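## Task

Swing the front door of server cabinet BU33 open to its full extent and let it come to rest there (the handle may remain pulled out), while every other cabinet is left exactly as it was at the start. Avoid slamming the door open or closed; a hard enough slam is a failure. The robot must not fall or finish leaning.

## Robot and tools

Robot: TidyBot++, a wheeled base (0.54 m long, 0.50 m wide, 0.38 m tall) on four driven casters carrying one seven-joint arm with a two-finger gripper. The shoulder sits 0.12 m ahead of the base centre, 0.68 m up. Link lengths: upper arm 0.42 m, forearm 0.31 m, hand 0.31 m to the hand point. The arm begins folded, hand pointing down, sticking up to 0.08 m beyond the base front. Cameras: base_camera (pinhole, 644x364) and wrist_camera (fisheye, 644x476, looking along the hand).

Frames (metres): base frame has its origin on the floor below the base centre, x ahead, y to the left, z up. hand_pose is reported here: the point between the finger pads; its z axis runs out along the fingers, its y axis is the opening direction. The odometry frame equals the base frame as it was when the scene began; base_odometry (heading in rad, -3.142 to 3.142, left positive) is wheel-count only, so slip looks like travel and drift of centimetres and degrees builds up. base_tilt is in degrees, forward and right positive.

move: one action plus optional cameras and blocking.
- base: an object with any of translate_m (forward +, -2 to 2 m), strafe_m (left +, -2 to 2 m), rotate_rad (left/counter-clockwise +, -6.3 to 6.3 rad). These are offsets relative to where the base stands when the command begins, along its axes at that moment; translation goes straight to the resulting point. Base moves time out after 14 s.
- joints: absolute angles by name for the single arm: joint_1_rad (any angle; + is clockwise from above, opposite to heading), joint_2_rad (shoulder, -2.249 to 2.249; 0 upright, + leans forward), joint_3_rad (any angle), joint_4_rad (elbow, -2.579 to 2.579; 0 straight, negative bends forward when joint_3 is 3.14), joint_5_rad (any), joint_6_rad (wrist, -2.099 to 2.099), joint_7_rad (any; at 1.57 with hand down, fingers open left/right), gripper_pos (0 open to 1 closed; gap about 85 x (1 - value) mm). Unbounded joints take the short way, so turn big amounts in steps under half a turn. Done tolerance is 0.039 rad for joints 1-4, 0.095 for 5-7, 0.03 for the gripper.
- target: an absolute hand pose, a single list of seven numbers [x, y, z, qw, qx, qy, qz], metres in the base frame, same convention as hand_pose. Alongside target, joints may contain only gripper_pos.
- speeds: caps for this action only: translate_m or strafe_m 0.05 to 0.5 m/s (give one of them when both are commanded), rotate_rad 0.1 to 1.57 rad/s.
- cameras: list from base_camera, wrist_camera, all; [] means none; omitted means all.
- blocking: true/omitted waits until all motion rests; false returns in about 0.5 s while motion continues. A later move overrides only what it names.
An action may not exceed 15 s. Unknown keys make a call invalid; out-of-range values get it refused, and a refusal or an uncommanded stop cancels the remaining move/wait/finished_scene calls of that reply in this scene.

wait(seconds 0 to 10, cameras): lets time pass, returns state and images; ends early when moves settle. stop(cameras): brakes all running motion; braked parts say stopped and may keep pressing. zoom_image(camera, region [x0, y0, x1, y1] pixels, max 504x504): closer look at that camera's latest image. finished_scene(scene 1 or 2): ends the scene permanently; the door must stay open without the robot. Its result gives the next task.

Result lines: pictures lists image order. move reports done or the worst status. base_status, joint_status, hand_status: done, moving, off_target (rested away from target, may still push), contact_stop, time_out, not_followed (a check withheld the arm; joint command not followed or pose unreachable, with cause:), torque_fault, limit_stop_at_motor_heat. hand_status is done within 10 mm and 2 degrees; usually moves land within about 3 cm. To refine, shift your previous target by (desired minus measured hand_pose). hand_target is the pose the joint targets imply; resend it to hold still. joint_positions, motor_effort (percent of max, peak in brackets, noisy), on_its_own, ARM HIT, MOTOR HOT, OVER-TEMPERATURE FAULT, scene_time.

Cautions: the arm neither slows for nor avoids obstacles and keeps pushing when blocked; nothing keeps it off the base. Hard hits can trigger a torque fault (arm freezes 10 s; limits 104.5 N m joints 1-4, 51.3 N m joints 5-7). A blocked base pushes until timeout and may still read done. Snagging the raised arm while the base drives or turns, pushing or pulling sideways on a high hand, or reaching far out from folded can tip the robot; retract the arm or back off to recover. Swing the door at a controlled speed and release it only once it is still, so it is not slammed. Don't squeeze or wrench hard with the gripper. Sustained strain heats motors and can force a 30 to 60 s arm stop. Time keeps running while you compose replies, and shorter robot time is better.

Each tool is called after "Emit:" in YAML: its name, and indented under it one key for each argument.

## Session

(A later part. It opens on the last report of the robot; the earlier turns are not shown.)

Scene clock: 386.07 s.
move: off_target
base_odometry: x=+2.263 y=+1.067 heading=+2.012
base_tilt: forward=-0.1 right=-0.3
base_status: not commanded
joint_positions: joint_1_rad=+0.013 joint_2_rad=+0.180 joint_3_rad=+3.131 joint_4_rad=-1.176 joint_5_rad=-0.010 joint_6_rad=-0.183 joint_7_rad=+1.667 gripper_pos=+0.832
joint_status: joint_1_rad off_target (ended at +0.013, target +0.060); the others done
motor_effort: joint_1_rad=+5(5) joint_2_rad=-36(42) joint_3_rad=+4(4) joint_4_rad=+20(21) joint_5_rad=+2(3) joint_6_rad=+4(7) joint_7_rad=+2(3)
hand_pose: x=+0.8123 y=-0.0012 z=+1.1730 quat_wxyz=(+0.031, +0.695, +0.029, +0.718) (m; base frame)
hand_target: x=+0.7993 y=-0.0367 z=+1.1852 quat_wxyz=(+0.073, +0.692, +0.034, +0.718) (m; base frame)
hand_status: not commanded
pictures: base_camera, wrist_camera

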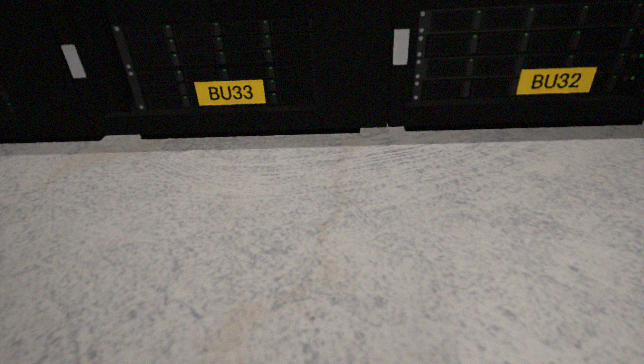

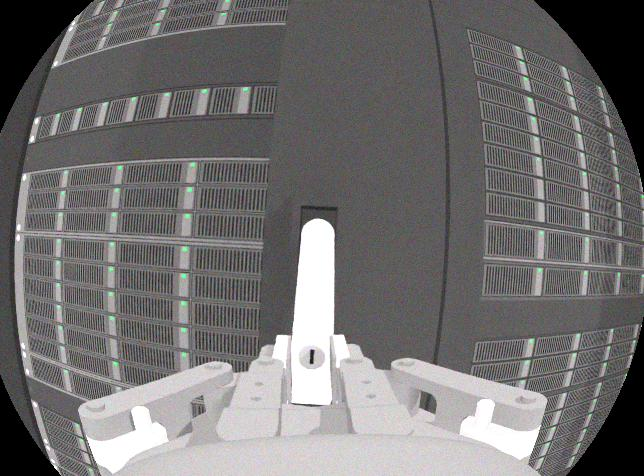

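Emit:
move:
  joints: {"joint_1_rad": -0.09, "joint_7_rad": 1.45}

Emit:
zoom_image:
  camera: "wrist_camera"
  region: [200, 100, 440, 450]

Scene clock: 391.63 s.
move: off_target
base_odometry: x=+2.263 y=+1.067 heading=+2.012
base_tilt: forward=-0.1 right=-0.3
base_status: not commanded
joint_positions: joint_1_rad=-0.020 joint_2_rad=+0.180 joint_3_rad=+3.167 joint_4_rad=-1.176 joint_5_rad=-0.010 joint_6_rad=-0.183 joint_7_rad=+1.529 gripper_pos=+0.832
joint_status: joint_1_rad off_target (ended at -0.020, target -0.090); the others done
motor_effort: joint_1_rad=-8(8) joint_2_rad=-33(36) joint_3_rad=-7(7) joint_4_rad=+22(23) joint_5_rad=-3(4) joint_6_rad=+6(8) joint_7_rad=-2(3)
hand_pose: x=+0.8127 y=+0.0006 z=+1.1730 quat_wxyz=(-0.016, +0.695, -0.018, +0.718) (m; base frame)
hand_target: x=+0.7971 y=+0.0654 z=+1.1852 quat_wxyz=(-0.089, +0.692, -0.018, +0.716) (m; base frame)
hand_status: not commanded
pictures: base_camera, wrist_camera

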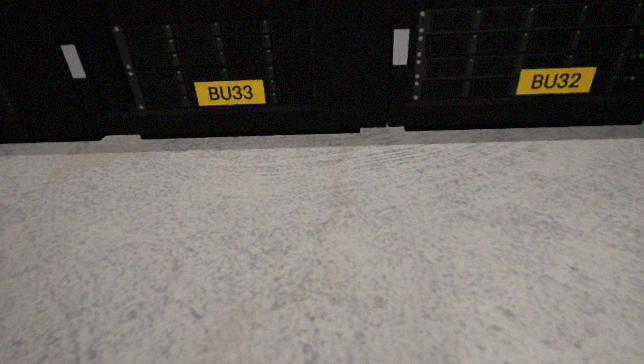

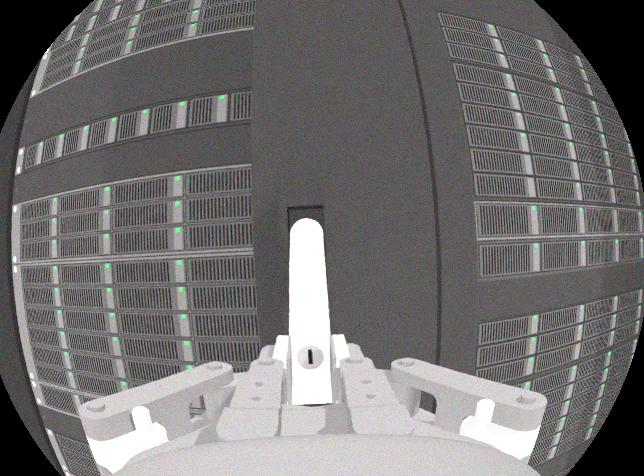

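Scaled by 1.440.

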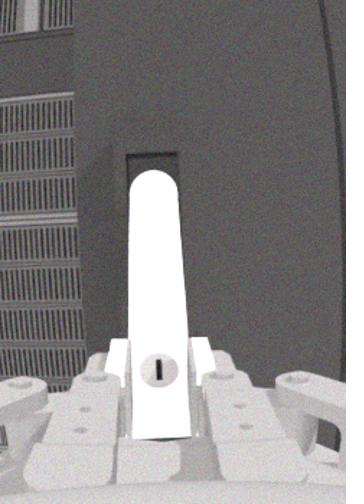

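Emit:
move:
  joints: {"joint_1_rad": 0.015, "joint_7_rad": 1.60}
  cameras: []

Emit:
move:
  base: {"translate_m": -0.06}
  speeds: {"translate_m": 0.05}

Emit:
zoom_image:
  camera: "wrist_camera"
  region: [200, 100, 440, 450]

Scene clock: 401.43 s.
move: done
base_odometry: x=+2.263 y=+1.067 heading=+2.012
base_tilt: forward=-0.1 right=-0.3
base_status: not commanded
joint_positions: joint_1_rad=-0.006 joint_2_rad=+0.180 joint_3_rad=+3.152 joint_4_rad=-1.176 joint_5_rad=-0.010 joint_6_rad=-0.183 joint_7_rad=+1.560 gripper_pos=+0.832
joint_status: all done
motor_effort: joint_1_rad=+0(8) joint_2_rad=-35(35) joint_3_rad=-1(7) joint_4_rad=+21(23) joint_5_rad=-1(4) joint_6_rad=+5(7) joint_7_rad=-2(3)
hand_pose: x=+0.8126 y=-0.0003 z=+1.1730 quat_wxyz=(-0.006, +0.696, -0.007, +0.718) (m; base frame)
hand_target: x=+0.8002 y=-0.0061 z=+1.1852 quat_wxyz=(+0.003, +0.692, -0.003, +0.721) (m; base frame)
hand_status: not commanded
pictures: none
No camera images: "cameras" was empty.

Scene clock: 403.40 s.
move: done
base_odometry: x=+2.289 y=+1.013 heading=+2.012
base_tilt: forward=-0.2 right=-0.3
base_status: done
joint_positions: joint_1_rad=+0.003 joint_2_rad=+0.135 joint_3_rad=+3.149 joint_4_rad=-1.170 joint_5_rad=-0.010 joint_6_rad=-0.216 joint_7_rad=+1.560 gripper_pos=+0.950
joint_status: not commanded
on_its_own: gripper_pos moved +0.118 to your old target +0.950
motor_effort: joint_1_rad=+0(4) joint_2_rad=-25(53) joint_3_rad=+0(4) joint_4_rad=+22(24) joint_5_rad=+0(2) joint_6_rad=+8(9) joint_7_rad=-1(1)
hand_pose: x=+0.7901 y=-0.0044 z=+1.1965 quat_wxyz=(-0.004, +0.689, -0.009, +0.724) (m; base frame)
hand_target: x=+0.8002 y=-0.0061 z=+1.1852 quat_wxyz=(+0.003, +0.692, -0.003, +0.721) (m; base frame)
hand_status: not commanded
pictures: base_camera, wrist_camera

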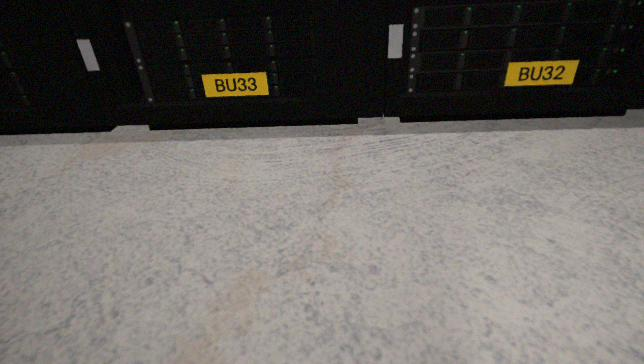

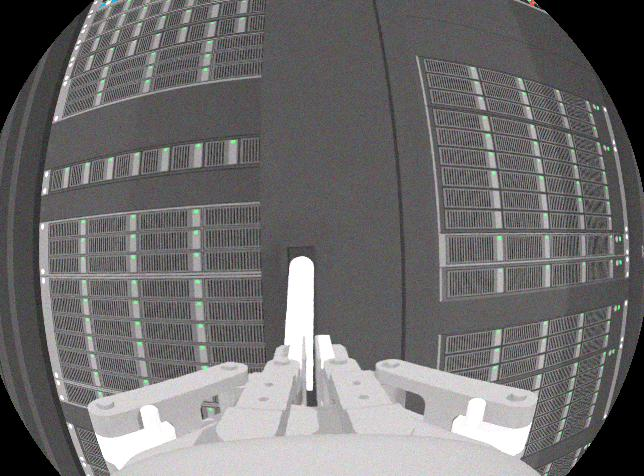

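Scaled by 1.440.

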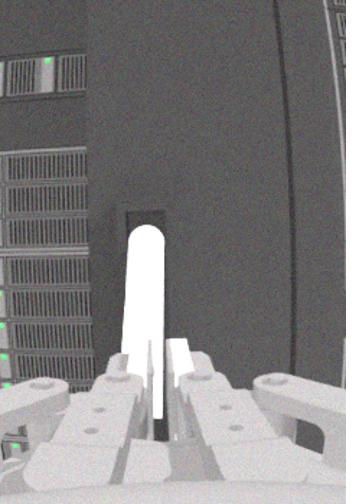

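Emit:
move:
  joints: {"gripper_pos": 0.45}

Emit:
zoom_image:
  camera: "wrist_camera"
  region: [200, 180, 440, 450]

Scene clock: 416.20 s.
move: done
base_odometry: x=+2.289 y=+1.013 heading=+2.012
base_tilt: forward=-0.2 right=-0.3
base_status: not commanded
joint_positions: joint_1_rad=+0.003 joint_2_rad=+0.135 joint_3_rad=+3.149 joint_4_rad=-1.170 joint_5_rad=-0.010 joint_6_rad=-0.216 joint_7_rad=+1.560 gripper_pos=+0.450
joint_status: all done
motor_effort: joint_1_rad=+0(1) joint_2_rad=-25(26) joint_3_rad=+0(1) joint_4_rad=+22(23) joint_5_rad=+0(1) joint_6_rad=+7(9) joint_7_rad=+1(1)
hand_pose: x=+0.7901 y=-0.0044 z=+1.1965 quat_wxyz=(-0.004, +0.689, -0.009, +0.724) (m; base frame)
hand_target: x=+0.8002 y=-0.0061 z=+1.1852 quat_wxyz=(+0.003, +0.692, -0.003, +0.721) (m; base frame)
hand_status: not commanded
pictures: base_camera, wrist_camera

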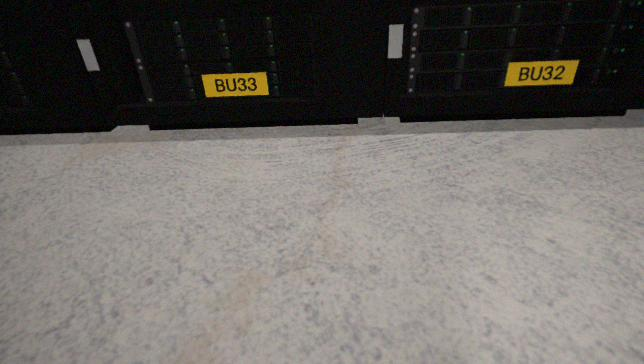

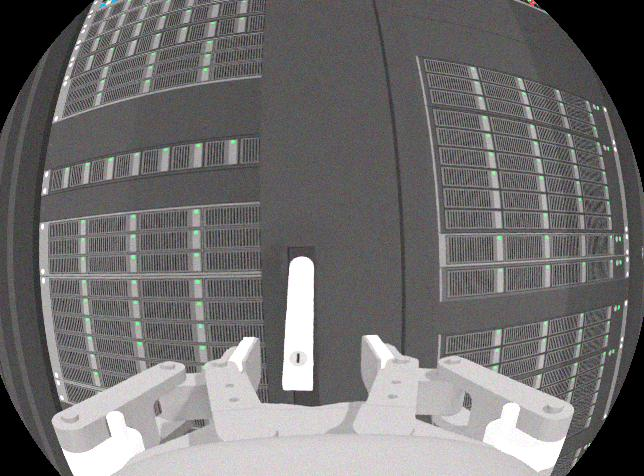

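Scaled by 1.867.

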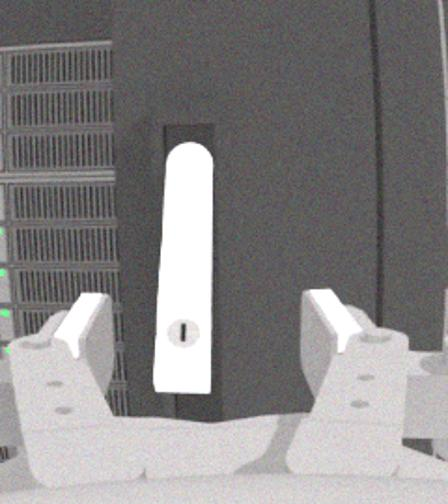

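Emit:
move:
  joints: {"joint_1_rad": -0.038, "joint_6_rad": -0.30}
  cameras: []

Emit:
move:
  joints: {"joint_2_rad": 0.385, "joint_4_rad": -0.90, "joint_6_rad": -0.32}

Emit:
zoom_image:
  camera: "wrist_camera"
  region: [200, 180, 440, 450]

Scene clock: 427.40 s.
move: done
base_odometry: x=+2.289 y=+1.013 heading=+2.012
base_tilt: forward=-0.2 right=-0.3
base_status: not commanded
joint_positions: joint_1_rad=-0.022 joint_2_rad=+0.135 joint_3_rad=+3.145 joint_4_rad=-1.170 joint_5_rad=-0.010 joint_6_rad=-0.273 joint_7_rad=+1.560 gripper_pos=+0.450
joint_status: all done
motor_effort: joint_1_rad=+1(2) joint_2_rad=-25(26) joint_3_rad=+0(1) joint_4_rad=+22(23) joint_5_rad=+0(1) joint_6_rad=+8(9) joint_7_rad=+0(1)
hand_pose: x=+0.7904 y=+0.0149 z=+1.1787 quat_wxyz=(-0.015, +0.710, +0.000, +0.704) (m; base frame)
hand_target: x=+0.7993 y=+0.0309 z=+1.1541 quat_wxyz=(-0.017, +0.727, +0.018, +0.686) (m; base frame)
hand_status: not commanded
pictures: none
No camera images: "cameras" was empty.

Scene clock: 429.07 s.
move: done
base_odometry: x=+2.289 y=+1.013 heading=+2.012
base_tilt: forward=-0.1 right=-0.3
base_status: not commanded
joint_positions: joint_1_rad=-0.022 joint_2_rad=+0.367 joint_3_rad=+3.145 joint_4_rad=-0.916 joint_5_rad=-0.010 joint_6_rad=-0.278 joint_7_rad=+1.560 gripper_pos=+0.450
joint_status: all done
motor_effort: joint_1_rad=+0(1) joint_2_rad=-33(36) joint_3_rad=+0(1) joint_4_rad=+22(24) joint_5_rad=+0(1) joint_6_rad=+9(9) joint_7_rad=+0(1)
hand_pose: x=+0.8826 y=+0.0172 z=+1.1667 quat_wxyz=(-0.014, +0.704, +0.001, +0.710) (m; base frame)
hand_target: x=+0.8890 y=+0.0344 z=+1.1498 quat_wxyz=(-0.017, +0.719, +0.018, +0.695) (m; base frame)
hand_status: not commanded
pictures: base_camera, wrist_camera

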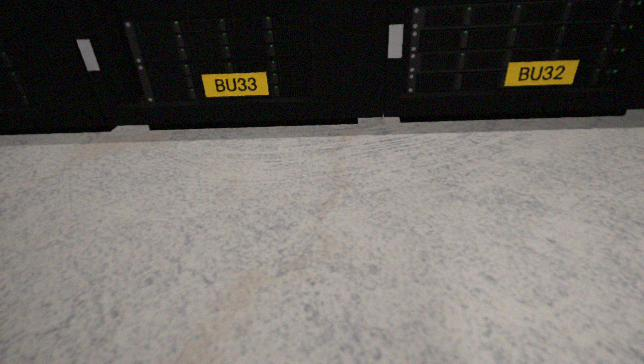

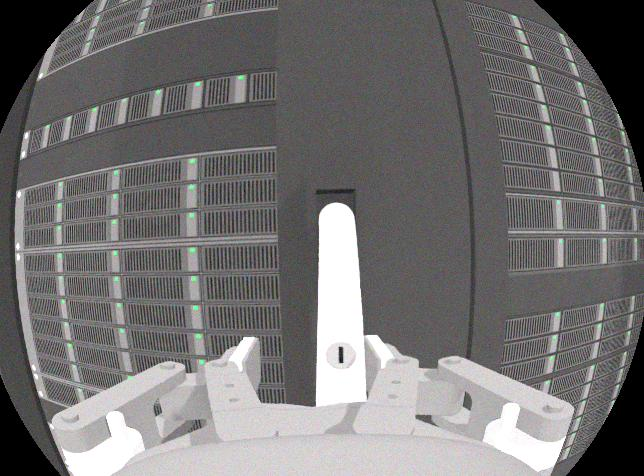

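Scaled by 1.867.

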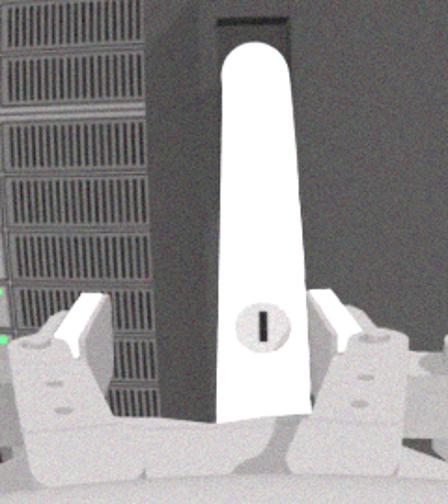

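Emit:
move:
  base: {"strafe_m": -0.012}

Emit:
zoom_image:
  camera: "wrist_camera"
  region: [200, 180, 440, 450]

Scene clock: 433.60 s.
move: done
base_odometry: x=+2.300 y=+1.018 heading=+2.012
base_tilt: forward=-0.1 right=-0.3
base_status: done
joint_positions: joint_1_rad=-0.026 joint_2_rad=+0.367 joint_3_rad=+3.145 joint_4_rad=-0.916 joint_5_rad=-0.010 joint_6_rad=-0.278 joint_7_rad=+1.560 gripper_pos=+0.450
joint_status: not commanded
motor_effort: joint_1_rad=+1(4) joint_2_rad=-33(34) joint_3_rad=+0(2) joint_4_rad=+22(23) joint_5_rad=+0(1) joint_6_rad=+8(9) joint_7_rad=-1(1)
hand_pose: x=+0.8825 y=+0.0205 z=+1.1669 quat_wxyz=(-0.016, +0.704, +0.002, +0.711) (m; base frame)
hand_target: x=+0.8890 y=+0.0344 z=+1.1498 quat_wxyz=(-0.017, +0.719, +0.018, +0.695) (m; base frame)
hand_status: not commanded
pictures: base_camera, wrist_camera

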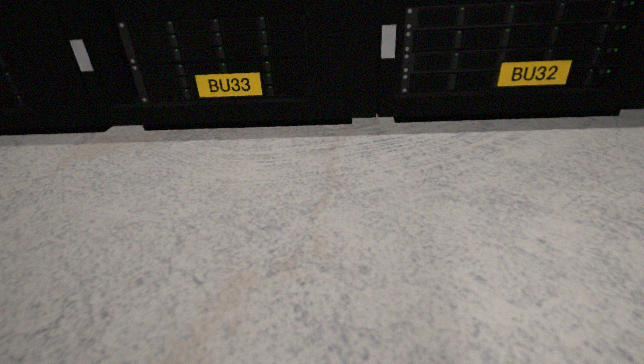

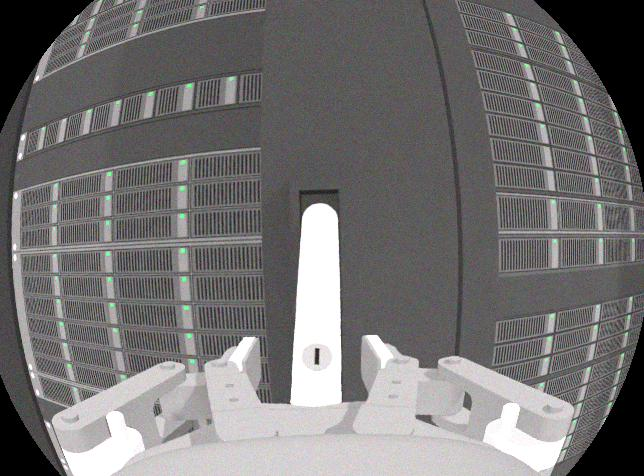

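Scaled by 1.867.

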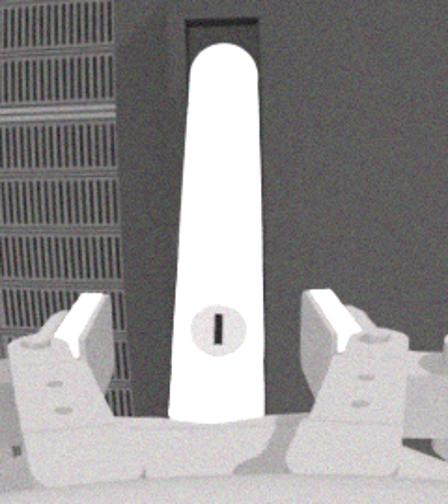

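Emit:
move:
  joints: {"gripper_pos": 0.95}
  cameras: ["wrist_camera"]

Scene clock: 452.13 s.
move: off_target
base_odometry: x=+2.300 y=+1.018 heading=+2.012
base_tilt: forward=-0.1 right=-0.3
base_status: not commanded
joint_positions: joint_1_rad=-0.023 joint_2_rad=+0.366 joint_3_rad=+3.150 joint_4_rad=-0.916 joint_5_rad=-0.013 joint_6_rad=-0.280 joint_7_rad=+1.560 gripper_pos=+0.792
joint_status: gripper_pos off_target (ended at +0.792, target +0.950)
motor_effort: joint_1_rad=+3(9) joint_2_rad=-32(33) joint_3_rad=+2(6) joint_4_rad=+23(23) joint_5_rad=+1(2) joint_6_rad=+8(9) joint_7_rad=+1(3)
hand_pose: x=+0.8824 y=+0.0155 z=+1.1666 quat_wxyz=(-0.013, +0.704, +0.000, +0.710) (m; base frame)
hand_target: x=+0.8890 y=+0.0344 z=+1.1498 quat_wxyz=(-0.017, +0.719, +0.018, +0.695) (m; base frame)
hand_status: not commanded
pictures: wrist_camera

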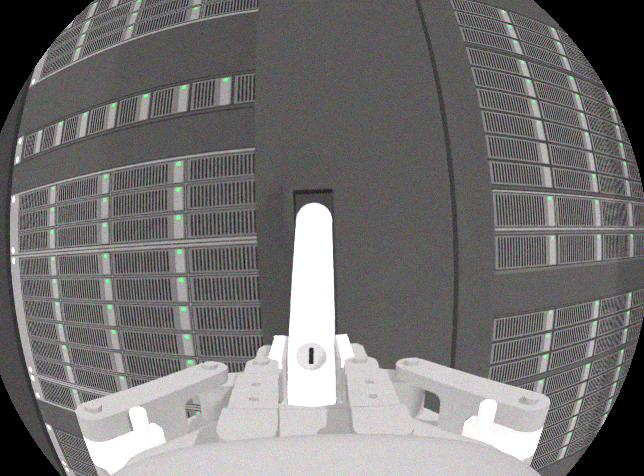

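Emit:
move:
  base: {"translate_m": -0.03}
  speeds: {"translate_m": 0.05}
  cameras: ["wrist_camera"]

Emit:
wait:
  seconds: 0.5
  cameras: ["base_camera"]

Scene clock: 458.43 s.
move: done
base_odometry: x=+2.313 y=+0.991 heading=+2.012
base_tilt: forward=-0.1 right=-0.3
base_status: done
joint_positions: joint_1_rad=-0.024 joint_2_rad=+0.429 joint_3_rad=+3.150 joint_4_rad=-0.854 joint_5_rad=-0.013 joint_6_rad=-0.254 joint_7_rad=+1.560 gripper_pos=+0.793
joint_status: not commanded
motor_effort: joint_1_rad=-1(7) joint_2_rad=-45(50) joint_3_rad=-2(5) joint_4_rad=+13(22) joint_5_rad=+2(3) joint_6_rad=-2(8) joint_7_rad=+3(4)
hand_pose: x=+0.9065 y=+0.0168 z=+1.1640 quat_wxyz=(-0.014, +0.695, +0.000, +0.719) (m; base frame)
hand_target: x=+0.8890 y=+0.0344 z=+1.1498 quat_wxyz=(-0.017, +0.719, +0.018, +0.695) (m; base frame)
hand_status: not commanded
pictures: wrist_camera

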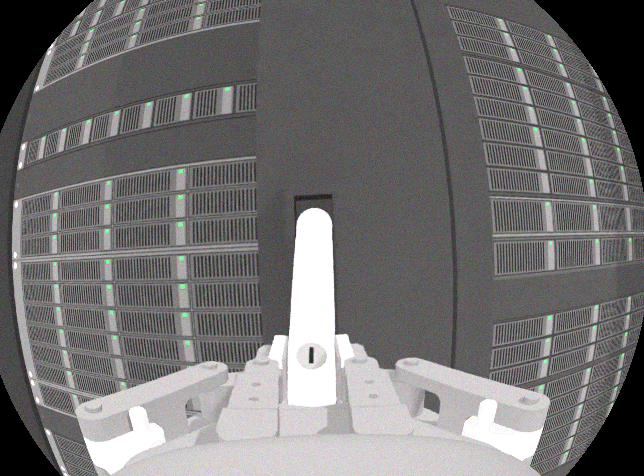

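Scene clock: 458.93 s.
base_odometry: x=+2.313 y=+0.991 heading=+2.012
base_tilt: forward=-0.1 right=-0.3
base_status: done
joint_positions: joint_1_rad=-0.024 joint_2_rad=+0.429 joint_3_rad=+3.150 joint_4_rad=-0.854 joint_5_rad=-0.013 joint_6_rad=-0.254 joint_7_rad=+1.560 gripper_pos=+0.793
joint_status: not commanded
motor_effort: joint_1_rad=-1(7) joint_2_rad=-45(50) joint_3_rad=-1(5) joint_4_rad=+13(22) joint_5_rad=+2(3) joint_6_rad=-2(8) joint_7_rad=+4(4)
hand_pose: x=+0.9065 y=+0.0168 z=+1.1640 quat_wxyz=(-0.014, +0.695, +0.000, +0.719) (m; base frame)
hand_target: x=+0.8890 y=+0.0344 z=+1.1498 quat_wxyz=(-0.017, +0.719, +0.018, +0.695) (m; base frame)
hand_status: not commanded
wait: 0.50 s; at rest by 0.27 s
pictures: base_camera

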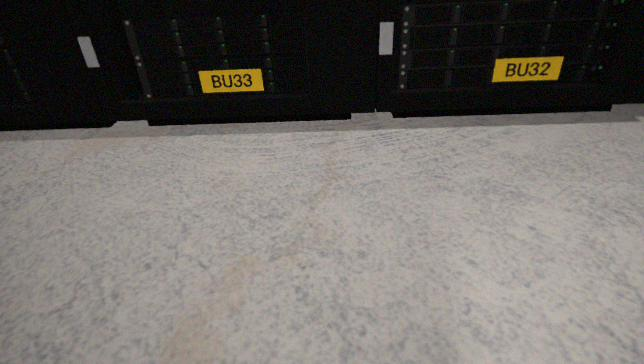

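Emit:
move:
  base: {"translate_m": 0.02, "strafe_m": 0.04}
  speeds: {"translate_m": 0.05}
  joints: {"joint_7_rad": 1.2}
  cameras: ["wrist_camera"]

Scene clock: 467.43 s.
move: done
base_odometry: x=+2.268 y=+0.992 heading=+2.011
base_tilt: forward=-0.1 right=-0.3
base_status: done
joint_positions: joint_1_rad=-0.007 joint_2_rad=+0.384 joint_3_rad=+3.162 joint_4_rad=-0.886 joint_5_rad=+0.001 joint_6_rad=-0.288 joint_7_rad=+1.280 gripper_pos=+0.794
joint_status: all done
motor_effort: joint_1_rad=-7(10) joint_2_rad=-31(47) joint_3_rad=-4(7) joint_4_rad=+23(25) joint_5_rad=-3(6) joint_6_rad=+8(10) joint_7_rad=-2(6)
hand_pose: x=+0.8881 y=-0.0043 z=+1.1694 quat_wxyz=(-0.096, +0.695, -0.103, +0.705) (m; base frame)
hand_target: x=+0.8890 y=+0.0344 z=+1.1498 quat_wxyz=(-0.155, +0.708, -0.126, +0.678) (m; base frame)
hand_status: not commanded
pictures: wrist_camera

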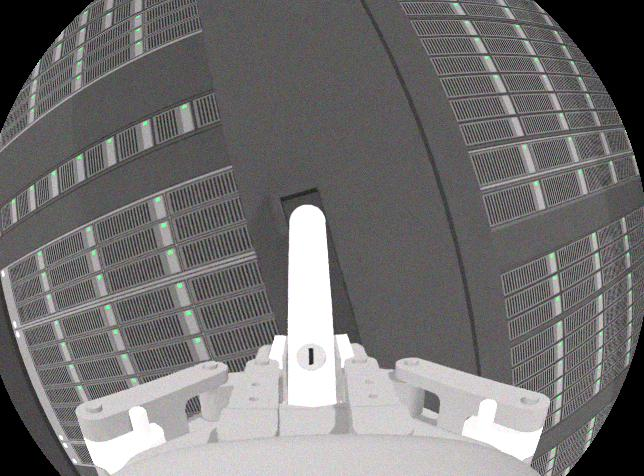

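Emit:
move:
  base: {"strafe_m": 0.03}
  speeds: {"strafe_m": 0.05}
  joints: {"joint_7_rad": 0.88, "joint_2_rad": 0.40, "joint_4_rad": -0.82, "joint_6_rad": -0.37}
  cameras: ["wrist_camera"]

Scene clock: 484.13 s.
move: done
base_odometry: x=+2.241 y=+0.979 heading=+2.011
base_tilt: forward=-0.1 right=-0.3
base_status: done
joint_positions: joint_1_rad=+0.000 joint_2_rad=+0.386 joint_3_rad=+3.166 joint_4_rad=-0.846 joint_5_rad=+0.001 joint_6_rad=-0.331 joint_7_rad=+0.964 gripper_pos=+0.794
joint_status: all done
motor_effort: joint_1_rad=-8(12) joint_2_rad=-34(36) joint_3_rad=-5(8) joint_4_rad=+24(25) joint_5_rad=-4(4) joint_6_rad=+7(9) joint_7_rad=-3(4)
hand_pose: x=+0.8854 y=-0.0116 z=+1.1784 quat_wxyz=(-0.201, +0.671, -0.215, +0.681) (m; base frame)
hand_target: x=+0.8885 y=+0.0348 z=+1.1715 quat_wxyz=(-0.263, +0.674, -0.234, +0.649) (m; base frame)
hand_status: not commanded
pictures: wrist_camera

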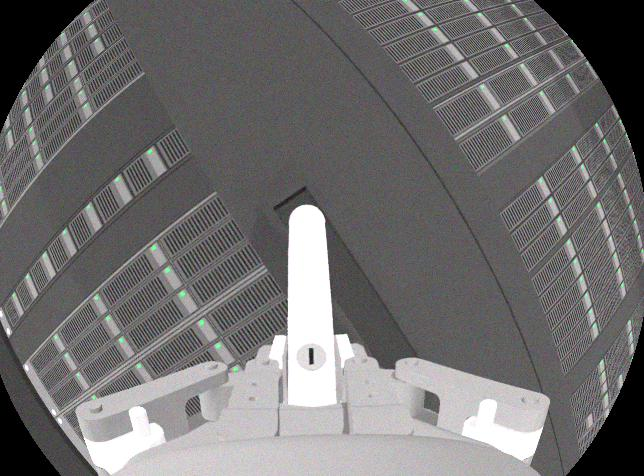

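Emit:
move:
  base: {"strafe_m": 0.024}
  speeds: {"strafe_m": 0.1}
  joints: {"joint_7_rad": 0.5, "joint_2_rad": 0.425, "joint_4_rad": -0.70, "joint_6_rad": -0.47}
  cameras: ["wrist_camera"]

Scene clock: 490.93 s.
move: done
base_odometry: x=+2.219 y=+0.969 heading=+2.011
base_tilt: forward=-0.1 right=-0.3
base_status: done
joint_positions: joint_1_rad=+0.007 joint_2_rad=+0.410 joint_3_rad=+3.167 joint_4_rad=-0.736 joint_5_rad=+0.001 joint_6_rad=-0.428 joint_7_rad=+0.588 gripper_pos=+0.794
joint_status: all done
motor_effort: joint_1_rad=-5(13) joint_2_rad=-37(37) joint_3_rad=-4(9) joint_4_rad=+25(27) joint_5_rad=-4(4) joint_6_rad=+8(11) joint_7_rad=-3(4)
hand_pose: x=+0.8844 y=-0.0163 z=+1.1965 quat_wxyz=(-0.320, +0.621, -0.340, +0.629) (m; base frame)
hand_target: x=+0.8865 y=+0.0355 z=+1.1932 quat_wxyz=(-0.380, +0.620, -0.357, +0.586) (m; base frame)
hand_status: not commanded
pictures: wrist_camera

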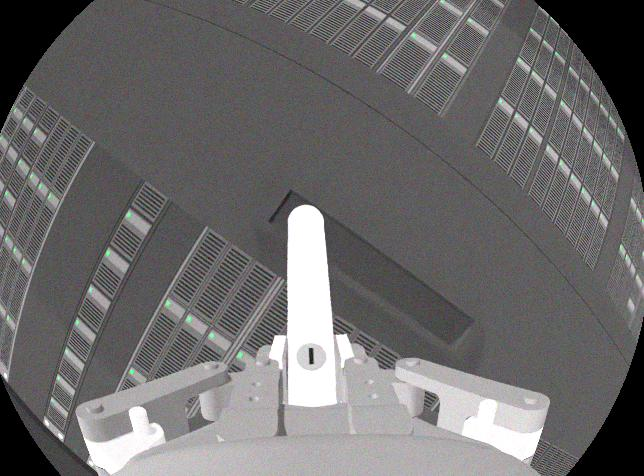

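Emit:
move:
  base: {"strafe_m": 0.014}
  speeds: {"strafe_m": 0.1}
  joints: {"joint_7_rad": 0.03, "joint_2_rad": 0.472, "joint_4_rad": -0.51, "joint_6_rad": -0.61}
  cameras: ["wrist_camera"]

Scene clock: 498.73 s.
move: done
base_odometry: x=+2.207 y=+0.963 heading=+2.011
base_tilt: forward=-0.1 right=-0.3
base_status: done
joint_positions: joint_1_rad=+0.010 joint_2_rad=+0.463 joint_3_rad=+3.168 joint_4_rad=-0.544 joint_5_rad=+0.001 joint_6_rad=-0.566 joint_7_rad=+0.121 gripper_pos=+0.794
joint_status: all done
motor_effort: joint_1_rad=-4(13) joint_2_rad=-39(40) joint_3_rad=-3(9) joint_4_rad=+23(26) joint_5_rad=-4(5) joint_6_rad=+8(10) joint_7_rad=-2(4)
hand_pose: x=+0.8841 y=-0.0182 z=+1.2255 quat_wxyz=(-0.456, +0.525, -0.475, +0.540) (m; base frame)
hand_target: x=+0.8820 y=+0.0364 z=+1.2246 quat_wxyz=(-0.508, +0.520, -0.490, +0.482) (m; base frame)
hand_status: not commanded
pictures: wrist_camera

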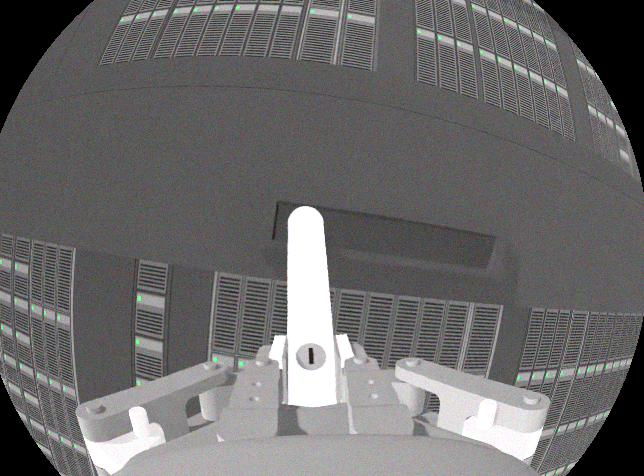

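Emit:
move:
  base: {"translate_m": -0.04}
  speeds: {"translate_m": 0.05}
  cameras: ["wrist_camera"]

Scene clock: 504.87 s.
move: done
base_odometry: x=+2.223 y=+0.927 heading=+2.011
base_tilt: forward=-0.1 right=-0.3
base_status: done
joint_positions: joint_1_rad=-0.006 joint_2_rad=+0.468 joint_3_rad=+3.163 joint_4_rad=-0.534 joint_5_rad=+0.001 joint_6_rad=-0.572 joint_7_rad=+0.112 gripper_pos=+0.794
joint_status: not commanded
motor_effort: joint_1_rad=-4(4) joint_2_rad=-39(41) joint_3_rad=-3(4) joint_4_rad=+22(23) joint_5_rad=-5(5) joint_6_rad=+8(9) joint_7_rad=-2(4)
hand_pose: x=+0.8852 y=-0.0039 z=+1.2255 quat_wxyz=(-0.464, +0.527, -0.473, +0.532) (m; base frame)
hand_target: x=+0.8820 y=+0.0364 z=+1.2246 quat_wxyz=(-0.508, +0.520, -0.490, +0.482) (m; base frame)
hand_status: not commanded
pictures: wrist_camera

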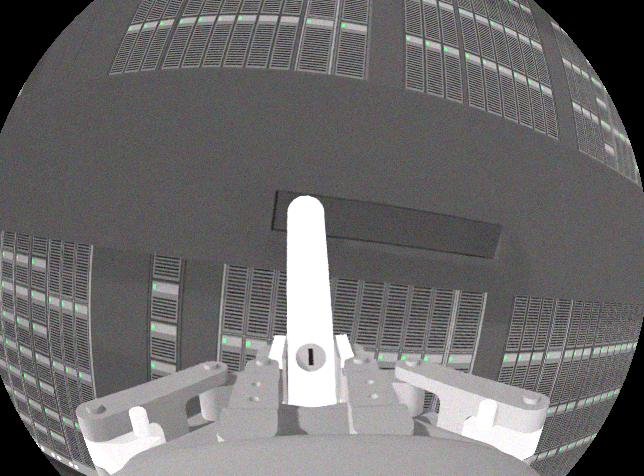

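Emit:
move:
  cameras: ["base_camera"]

Scene clock: 508.37 s.
base_odometry: x=+2.223 y=+0.927 heading=+2.011
base_tilt: forward=-0.1 right=-0.3
base_status: done
joint_positions: joint_1_rad=-0.006 joint_2_rad=+0.468 joint_3_rad=+3.163 joint_4_rad=-0.534 joint_5_rad=+0.001 joint_6_rad=-0.572 joint_7_rad=+0.112 gripper_pos=+0.794
joint_status: not commanded
motor_effort: joint_1_rad=-4(4) joint_2_rad=-39(41) joint_3_rad=-4(4) joint_4_rad=+23(23) joint_5_rad=-5(5) joint_6_rad=+8(9) joint_7_rad=-3(4)
hand_pose: x=+0.8852 y=-0.0039 z=+1.2255 quat_wxyz=(-0.464, +0.527, -0.473, +0.532) (m; base frame)
hand_target: x=+0.8820 y=+0.0364 z=+1.2246 quat_wxyz=(-0.508, +0.520, -0.490, +0.482) (m; base frame)
hand_status: not commanded
pictures: base_camera

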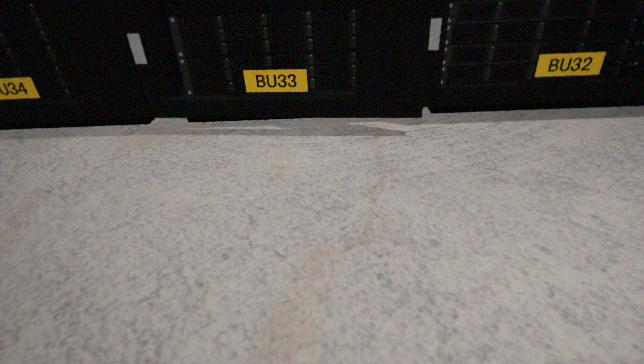

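Emit:
move:
  base: {"translate_m": -0.11, "strafe_m": 0.04}
  speeds: {"translate_m": 0.08}
  joints: {"gripper_pos": 0.87}

Scene clock: 544.63 s.
move: off_target
base_odometry: x=+2.234 y=+0.811 heading=+2.011
base_tilt: forward=-0.1 right=-0.3
base_status: done
joint_positions: joint_1_rad=-0.014 joint_2_rad=+0.469 joint_3_rad=+3.157 joint_4_rad=-0.527 joint_5_rad=+0.001 joint_6_rad=-0.583 joint_7_rad=+0.101 gripper_pos=+0.797
joint_status: gripper_pos off_target (ended at +0.797, target +0.870)
motor_effort: joint_1_rad=-2(8) joint_2_rad=-38(43) joint_3_rad=-3(6) joint_4_rad=+21(22) joint_5_rad=-3(6) joint_6_rad=+8(10) joint_7_rad=+0(3)
hand_pose: x=+0.8845 y=+0.0054 z=+1.2253 quat_wxyz=(-0.470, +0.529, -0.474, +0.524) (m; base frame)
hand_target: x=+0.8820 y=+0.0364 z=+1.2246 quat_wxyz=(-0.508, +0.520, -0.490, +0.482) (m; base frame)
hand_status: not commanded
pictures: base_camera, wrist_camera

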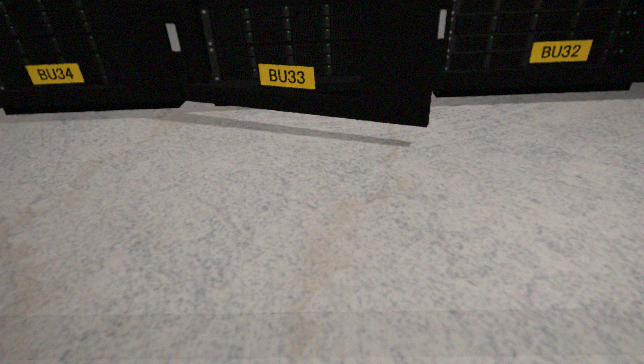

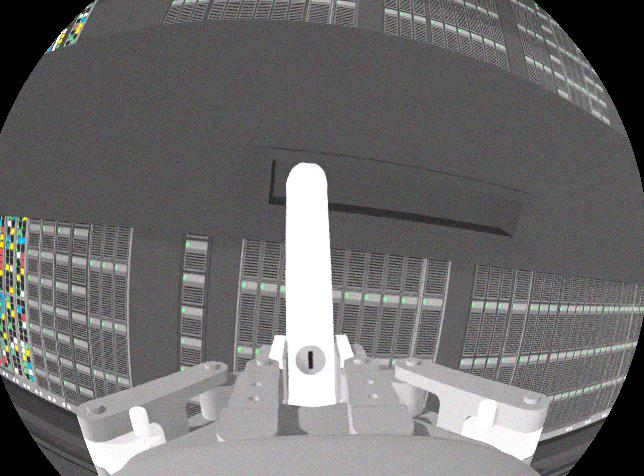

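Emit:
move:
  base: {"translate_m": -0.092, "strafe_m": 0.064}
  speeds: {"translate_m": 0.1}
  cameras: ["wrist_camera"]

Emit:
move:
  base: {"translate_m": -0.06, "strafe_m": 0.07}
  speeds: {"translate_m": 0.1}

Scene clock: 554.77 s.
move: done
base_odometry: x=+2.216 y=+0.700 heading=+2.011
base_tilt: forward=-0.1 right=-0.3
base_status: done
joint_positions: joint_1_rad=-0.028 joint_2_rad=+0.468 joint_3_rad=+3.149 joint_4_rad=-0.521 joint_5_rad=+0.001 joint_6_rad=-0.596 joint_7_rad=+0.097 gripper_pos=+0.797
joint_status: not commanded
motor_effort: joint_1_rad=-1(7) joint_2_rad=-36(42) joint_3_rad=-2(5) joint_4_rad=+20(22) joint_5_rad=-2(4) joint_6_rad=+7(11) joint_7_rad=+0(1)
hand_pose: x=+0.8828 y=+0.0192 z=+1.2252 quat_wxyz=(-0.476, +0.533, -0.472, +0.516) (m; base frame)
hand_target: x=+0.8820 y=+0.0364 z=+1.2246 quat_wxyz=(-0.508, +0.520, -0.490, +0.482) (m; base frame)
hand_status: not commanded
pictures: wrist_camera

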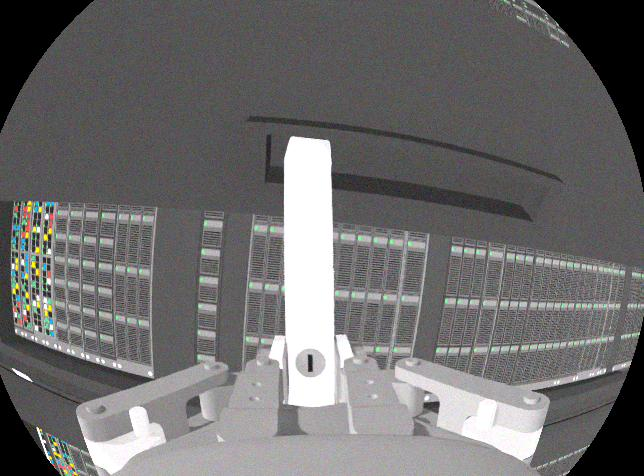

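Scene clock: 556.33 s.
move: done
base_odometry: x=+2.178 y=+0.616 heading=+2.011
base_tilt: forward=-0.1 right=-0.3
base_status: done
joint_positions: joint_1_rad=-0.041 joint_2_rad=+0.471 joint_3_rad=+3.143 joint_4_rad=-0.513 joint_5_rad=-0.001 joint_6_rad=-0.604 joint_7_rad=+0.096 gripper_pos=+0.798
joint_status: not commanded
motor_effort: joint_1_rad=+2(6) joint_2_rad=-37(40) joint_3_rad=+0(3) joint_4_rad=+19(21) joint_5_rad=-1(3) joint_6_rad=+6(9) joint_7_rad=+0(1)
hand_pose: x=+0.8823 y=+0.0324 z=+1.2253 quat_wxyz=(-0.482, +0.538, -0.469, +0.509) (m; base frame)
hand_target: x=+0.8820 y=+0.0364 z=+1.2246 quat_wxyz=(-0.508, +0.520, -0.490, +0.482) (m; base frame)
hand_status: not commanded
pictures: base_camera, wrist_camera

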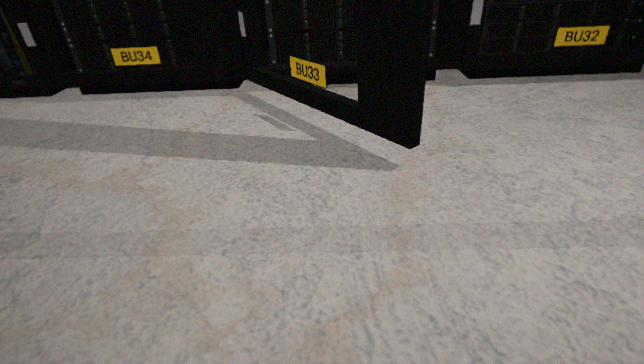

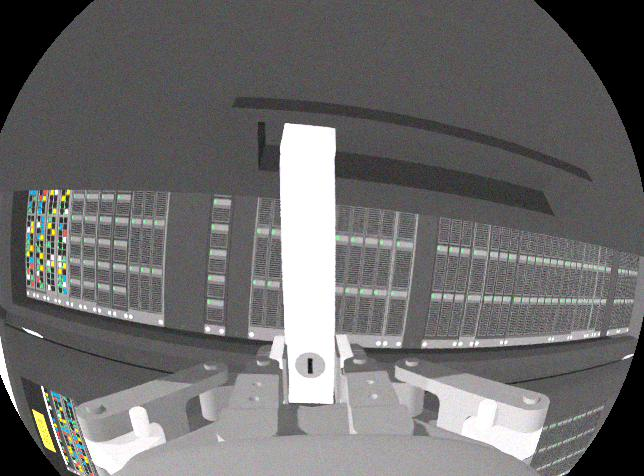

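Emit:
move:
  joints: {"gripper_pos": 0.3}
  cameras: ["wrist_camera"]

Emit:
move:
  base: {"translate_m": -0.15}
  speeds: {"translate_m": 0.15}

Scene clock: 592.00 s.
move: done
base_odometry: x=+2.178 y=+0.616 heading=+2.011
base_tilt: forward=-0.1 right=-0.3
base_status: not commanded
joint_positions: joint_1_rad=-0.041 joint_2_rad=+0.470 joint_3_rad=+3.143 joint_4_rad=-0.513 joint_5_rad=-0.001 joint_6_rad=-0.604 joint_7_rad=+0.096 gripper_pos=+0.300
joint_status: all done
motor_effort: joint_1_rad=+1(3) joint_2_rad=-35(38) joint_3_rad=-1(1) joint_4_rad=+20(21) joint_5_rad=+0(1) joint_6_rad=+7(8) joint_7_rad=-1(1)
hand_pose: x=+0.8815 y=+0.0325 z=+1.2264 quat_wxyz=(-0.482, +0.537, -0.468, +0.509) (m; base frame)
hand_target: x=+0.8820 y=+0.0364 z=+1.2246 quat_wxyz=(-0.508, +0.520, -0.490, +0.482) (m; base frame)
hand_status: not commanded
pictures: wrist_camera

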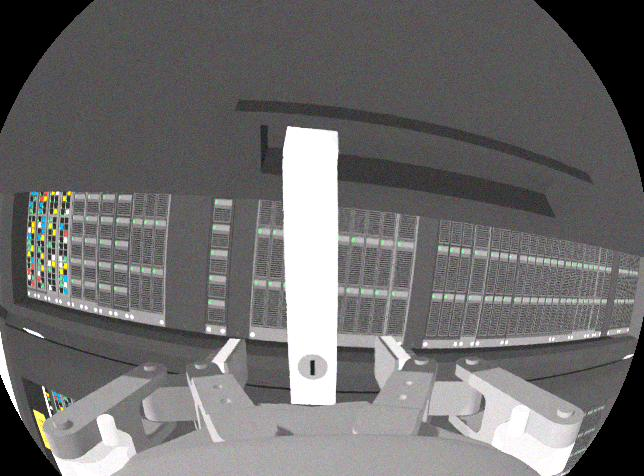

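Scene clock: 593.67 s.
move: done
base_odometry: x=+2.242 y=+0.480 heading=+2.011
base_tilt: forward=-0.1 right=-0.3
base_status: done
joint_positions: joint_1_rad=-0.041 joint_2_rad=+0.465 joint_3_rad=+3.143 joint_4_rad=-0.513 joint_5_rad=-0.001 joint_6_rad=-0.604 joint_7_rad=+0.096 gripper_pos=+0.300
joint_status: not commanded
motor_effort: joint_1_rad=+0(2) joint_2_rad=-34(39) joint_3_rad=-1(1) joint_4_rad=+20(22) joint_5_rad=+0(1) joint_6_rad=+8(9) joint_7_rad=+0(1)
hand_pose: x=+0.8790 y=+0.0324 z=+1.2300 quat_wxyz=(-0.483, +0.536, -0.467, +0.510) (m; base frame)
hand_target: x=+0.8820 y=+0.0364 z=+1.2246 quat_wxyz=(-0.508, +0.520, -0.490, +0.482) (m; base frame)
hand_status: not commanded
pictures: base_camera, wrist_camera

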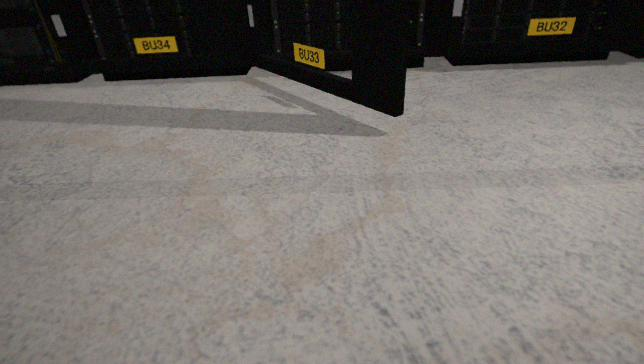

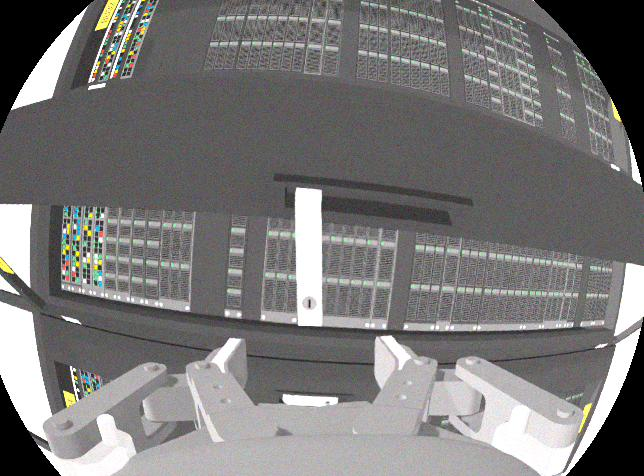

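Emit:
move:
  base: {"strafe_m": -0.28}
  speeds: {"strafe_m": 0.25}
  joints: {"gripper_pos": 1.0}
  cameras: ["wrist_camera"]

Emit:
move:
  base: {"translate_m": 0.14}
  speeds: {"translate_m": 0.15}

Scene clock: 603.43 s.
move: done
base_odometry: x=+2.495 y=+0.599 heading=+2.011
base_tilt: forward=-0.1 right=-0.3
base_status: done
joint_positions: joint_1_rad=-0.040 joint_2_rad=+0.465 joint_3_rad=+3.142 joint_4_rad=-0.513 joint_5_rad=-0.001 joint_6_rad=-0.604 joint_7_rad=+0.096 gripper_pos=+0.999
joint_status: all done
motor_effort: joint_1_rad=+0(4) joint_2_rad=-34(35) joint_3_rad=-1(2) joint_4_rad=+20(20) joint_5_rad=+0(1) joint_6_rad=+8(9) joint_7_rad=+0(1)
hand_pose: x=+0.8790 y=+0.0313 z=+1.2300 quat_wxyz=(-0.483, +0.536, -0.468, +0.511) (m; base frame)
hand_target: x=+0.8820 y=+0.0364 z=+1.2246 quat_wxyz=(-0.508, +0.520, -0.490, +0.482) (m; base frame)
hand_status: not commanded
pictures: wrist_camera

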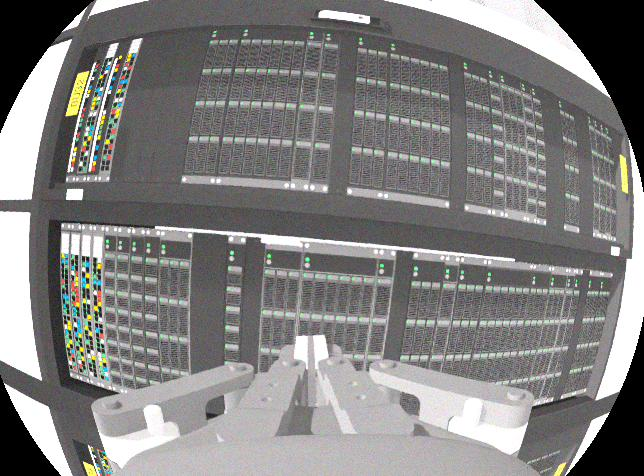

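Scene clock: 605.03 s.
move: done
base_odometry: x=+2.436 y=+0.726 heading=+2.011
base_tilt: forward=-0.1 right=-0.3
base_status: done
joint_positions: joint_1_rad=-0.040 joint_2_rad=+0.465 joint_3_rad=+3.142 joint_4_rad=-0.513 joint_5_rad=-0.001 joint_6_rad=-0.604 joint_7_rad=+0.096 gripper_pos=+0.999
joint_status: not commanded
motor_effort: joint_1_rad=+0(1) joint_2_rad=-34(39) joint_3_rad=+0(1) joint_4_rad=+20(22) joint_5_rad=+0(1) joint_6_rad=+8(9) joint_7_rad=+0(1)
hand_pose: x=+0.8792 y=+0.0313 z=+1.2297 quat_wxyz=(-0.483, +0.536, -0.468, +0.511) (m; base frame)
hand_target: x=+0.8820 y=+0.0364 z=+1.2246 quat_wxyz=(-0.508, +0.520, -0.490, +0.482) (m; base frame)
hand_status: not commanded
pictures: base_camera, wrist_camera

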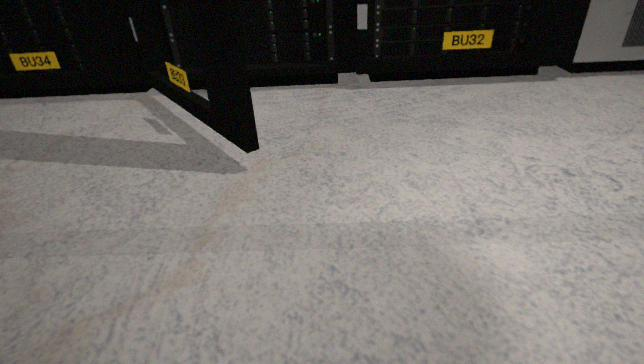

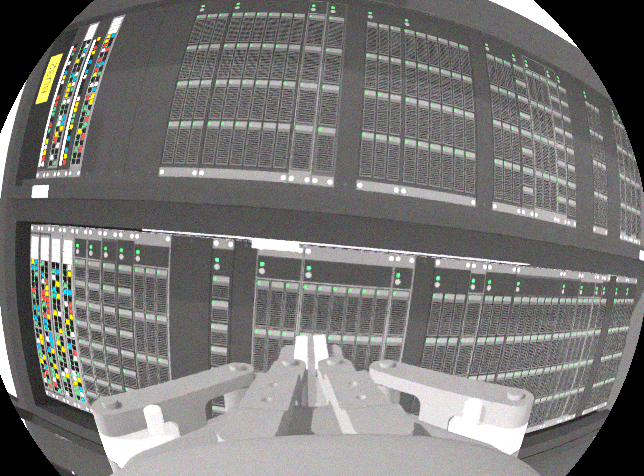

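Emit:
move:
  base: {"translate_m": -0.10, "strafe_m": 0.23}
  speeds: {"strafe_m": 0.15}

Scene clock: 616.90 s.
move: done
base_odometry: x=+2.270 y=+0.538 heading=+2.011
base_tilt: forward=-0.2 right=-0.3
base_status: done
joint_positions: joint_1_rad=-0.024 joint_2_rad=+0.453 joint_3_rad=+3.148 joint_4_rad=-0.513 joint_5_rad=-0.002 joint_6_rad=-0.609 joint_7_rad=+0.096 gripper_pos=+0.999
joint_status: not commanded
motor_effort: joint_1_rad=-3(8) joint_2_rad=-31(36) joint_3_rad=-2(5) joint_4_rad=+20(22) joint_5_rad=-1(3) joint_6_rad=+9(13) joint_7_rad=+0(2)
hand_pose: x=+0.8732 y=+0.0166 z=+1.2372 quat_wxyz=(-0.479, +0.529, -0.471, +0.518) (m; base frame)
hand_target: x=+0.8820 y=+0.0364 z=+1.2246 quat_wxyz=(-0.508, +0.520, -0.490, +0.482) (m; base frame)
hand_status: not commanded
pictures: base_camera, wrist_camera

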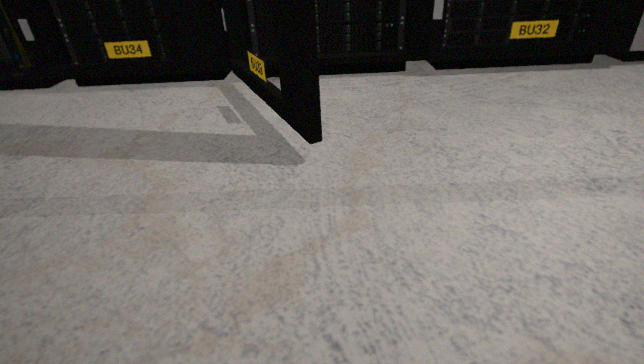

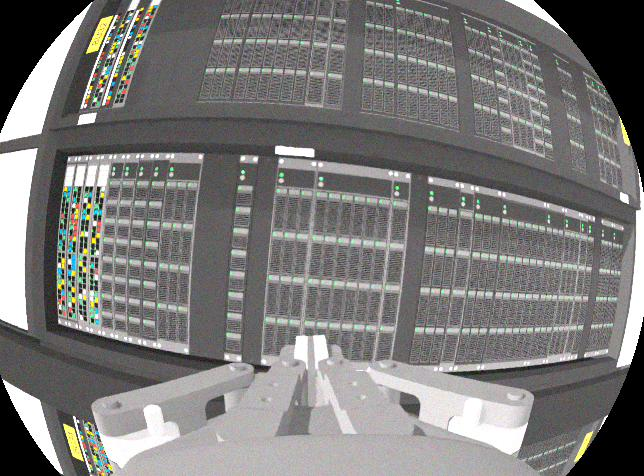

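Emit:
move:
  base: {"translate_m": 0.025, "strafe_m": 0.13}
  speeds: {"strafe_m": 0.15}

Scene clock: 625.80 s.
move: done
base_odometry: x=+2.142 y=+0.505 heading=+2.011
base_tilt: forward=-0.2 right=-0.3
base_status: done
joint_positions: joint_1_rad=+0.100 joint_2_rad=+0.420 joint_3_rad=+3.219 joint_4_rad=-0.522 joint_5_rad=+0.013 joint_6_rad=-0.674 joint_7_rad=+0.096 gripper_pos=+0.999
joint_status: not commanded
motor_effort: joint_1_rad=-27(30) joint_2_rad=-21(31) joint_3_rad=-15(17) joint_4_rad=+25(26) joint_5_rad=-12(13) joint_6_rad=+20(22) joint_7_rad=+0(1)
hand_pose: x=+0.8481 y=-0.1091 z=+1.2367 quat_wxyz=(-0.405, +0.500, -0.522, +0.560) (m; base frame)
hand_target: x=+0.8820 y=+0.0364 z=+1.2246 quat_wxyz=(-0.508, +0.520, -0.490, +0.482) (m; base frame)
hand_status: not commanded
pictures: base_camera, wrist_camera

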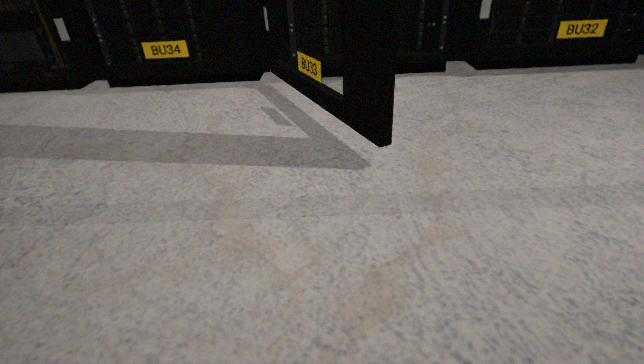

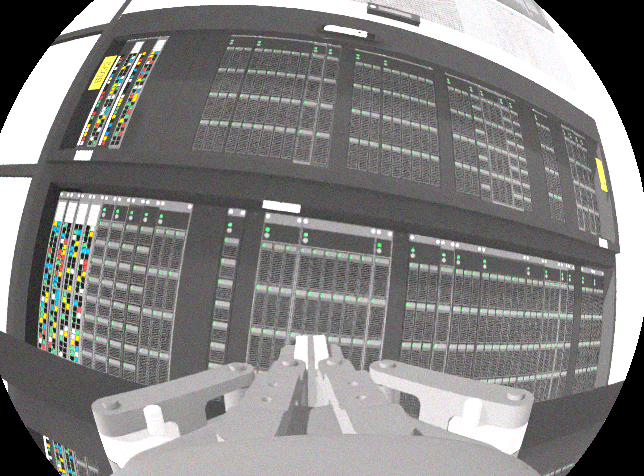

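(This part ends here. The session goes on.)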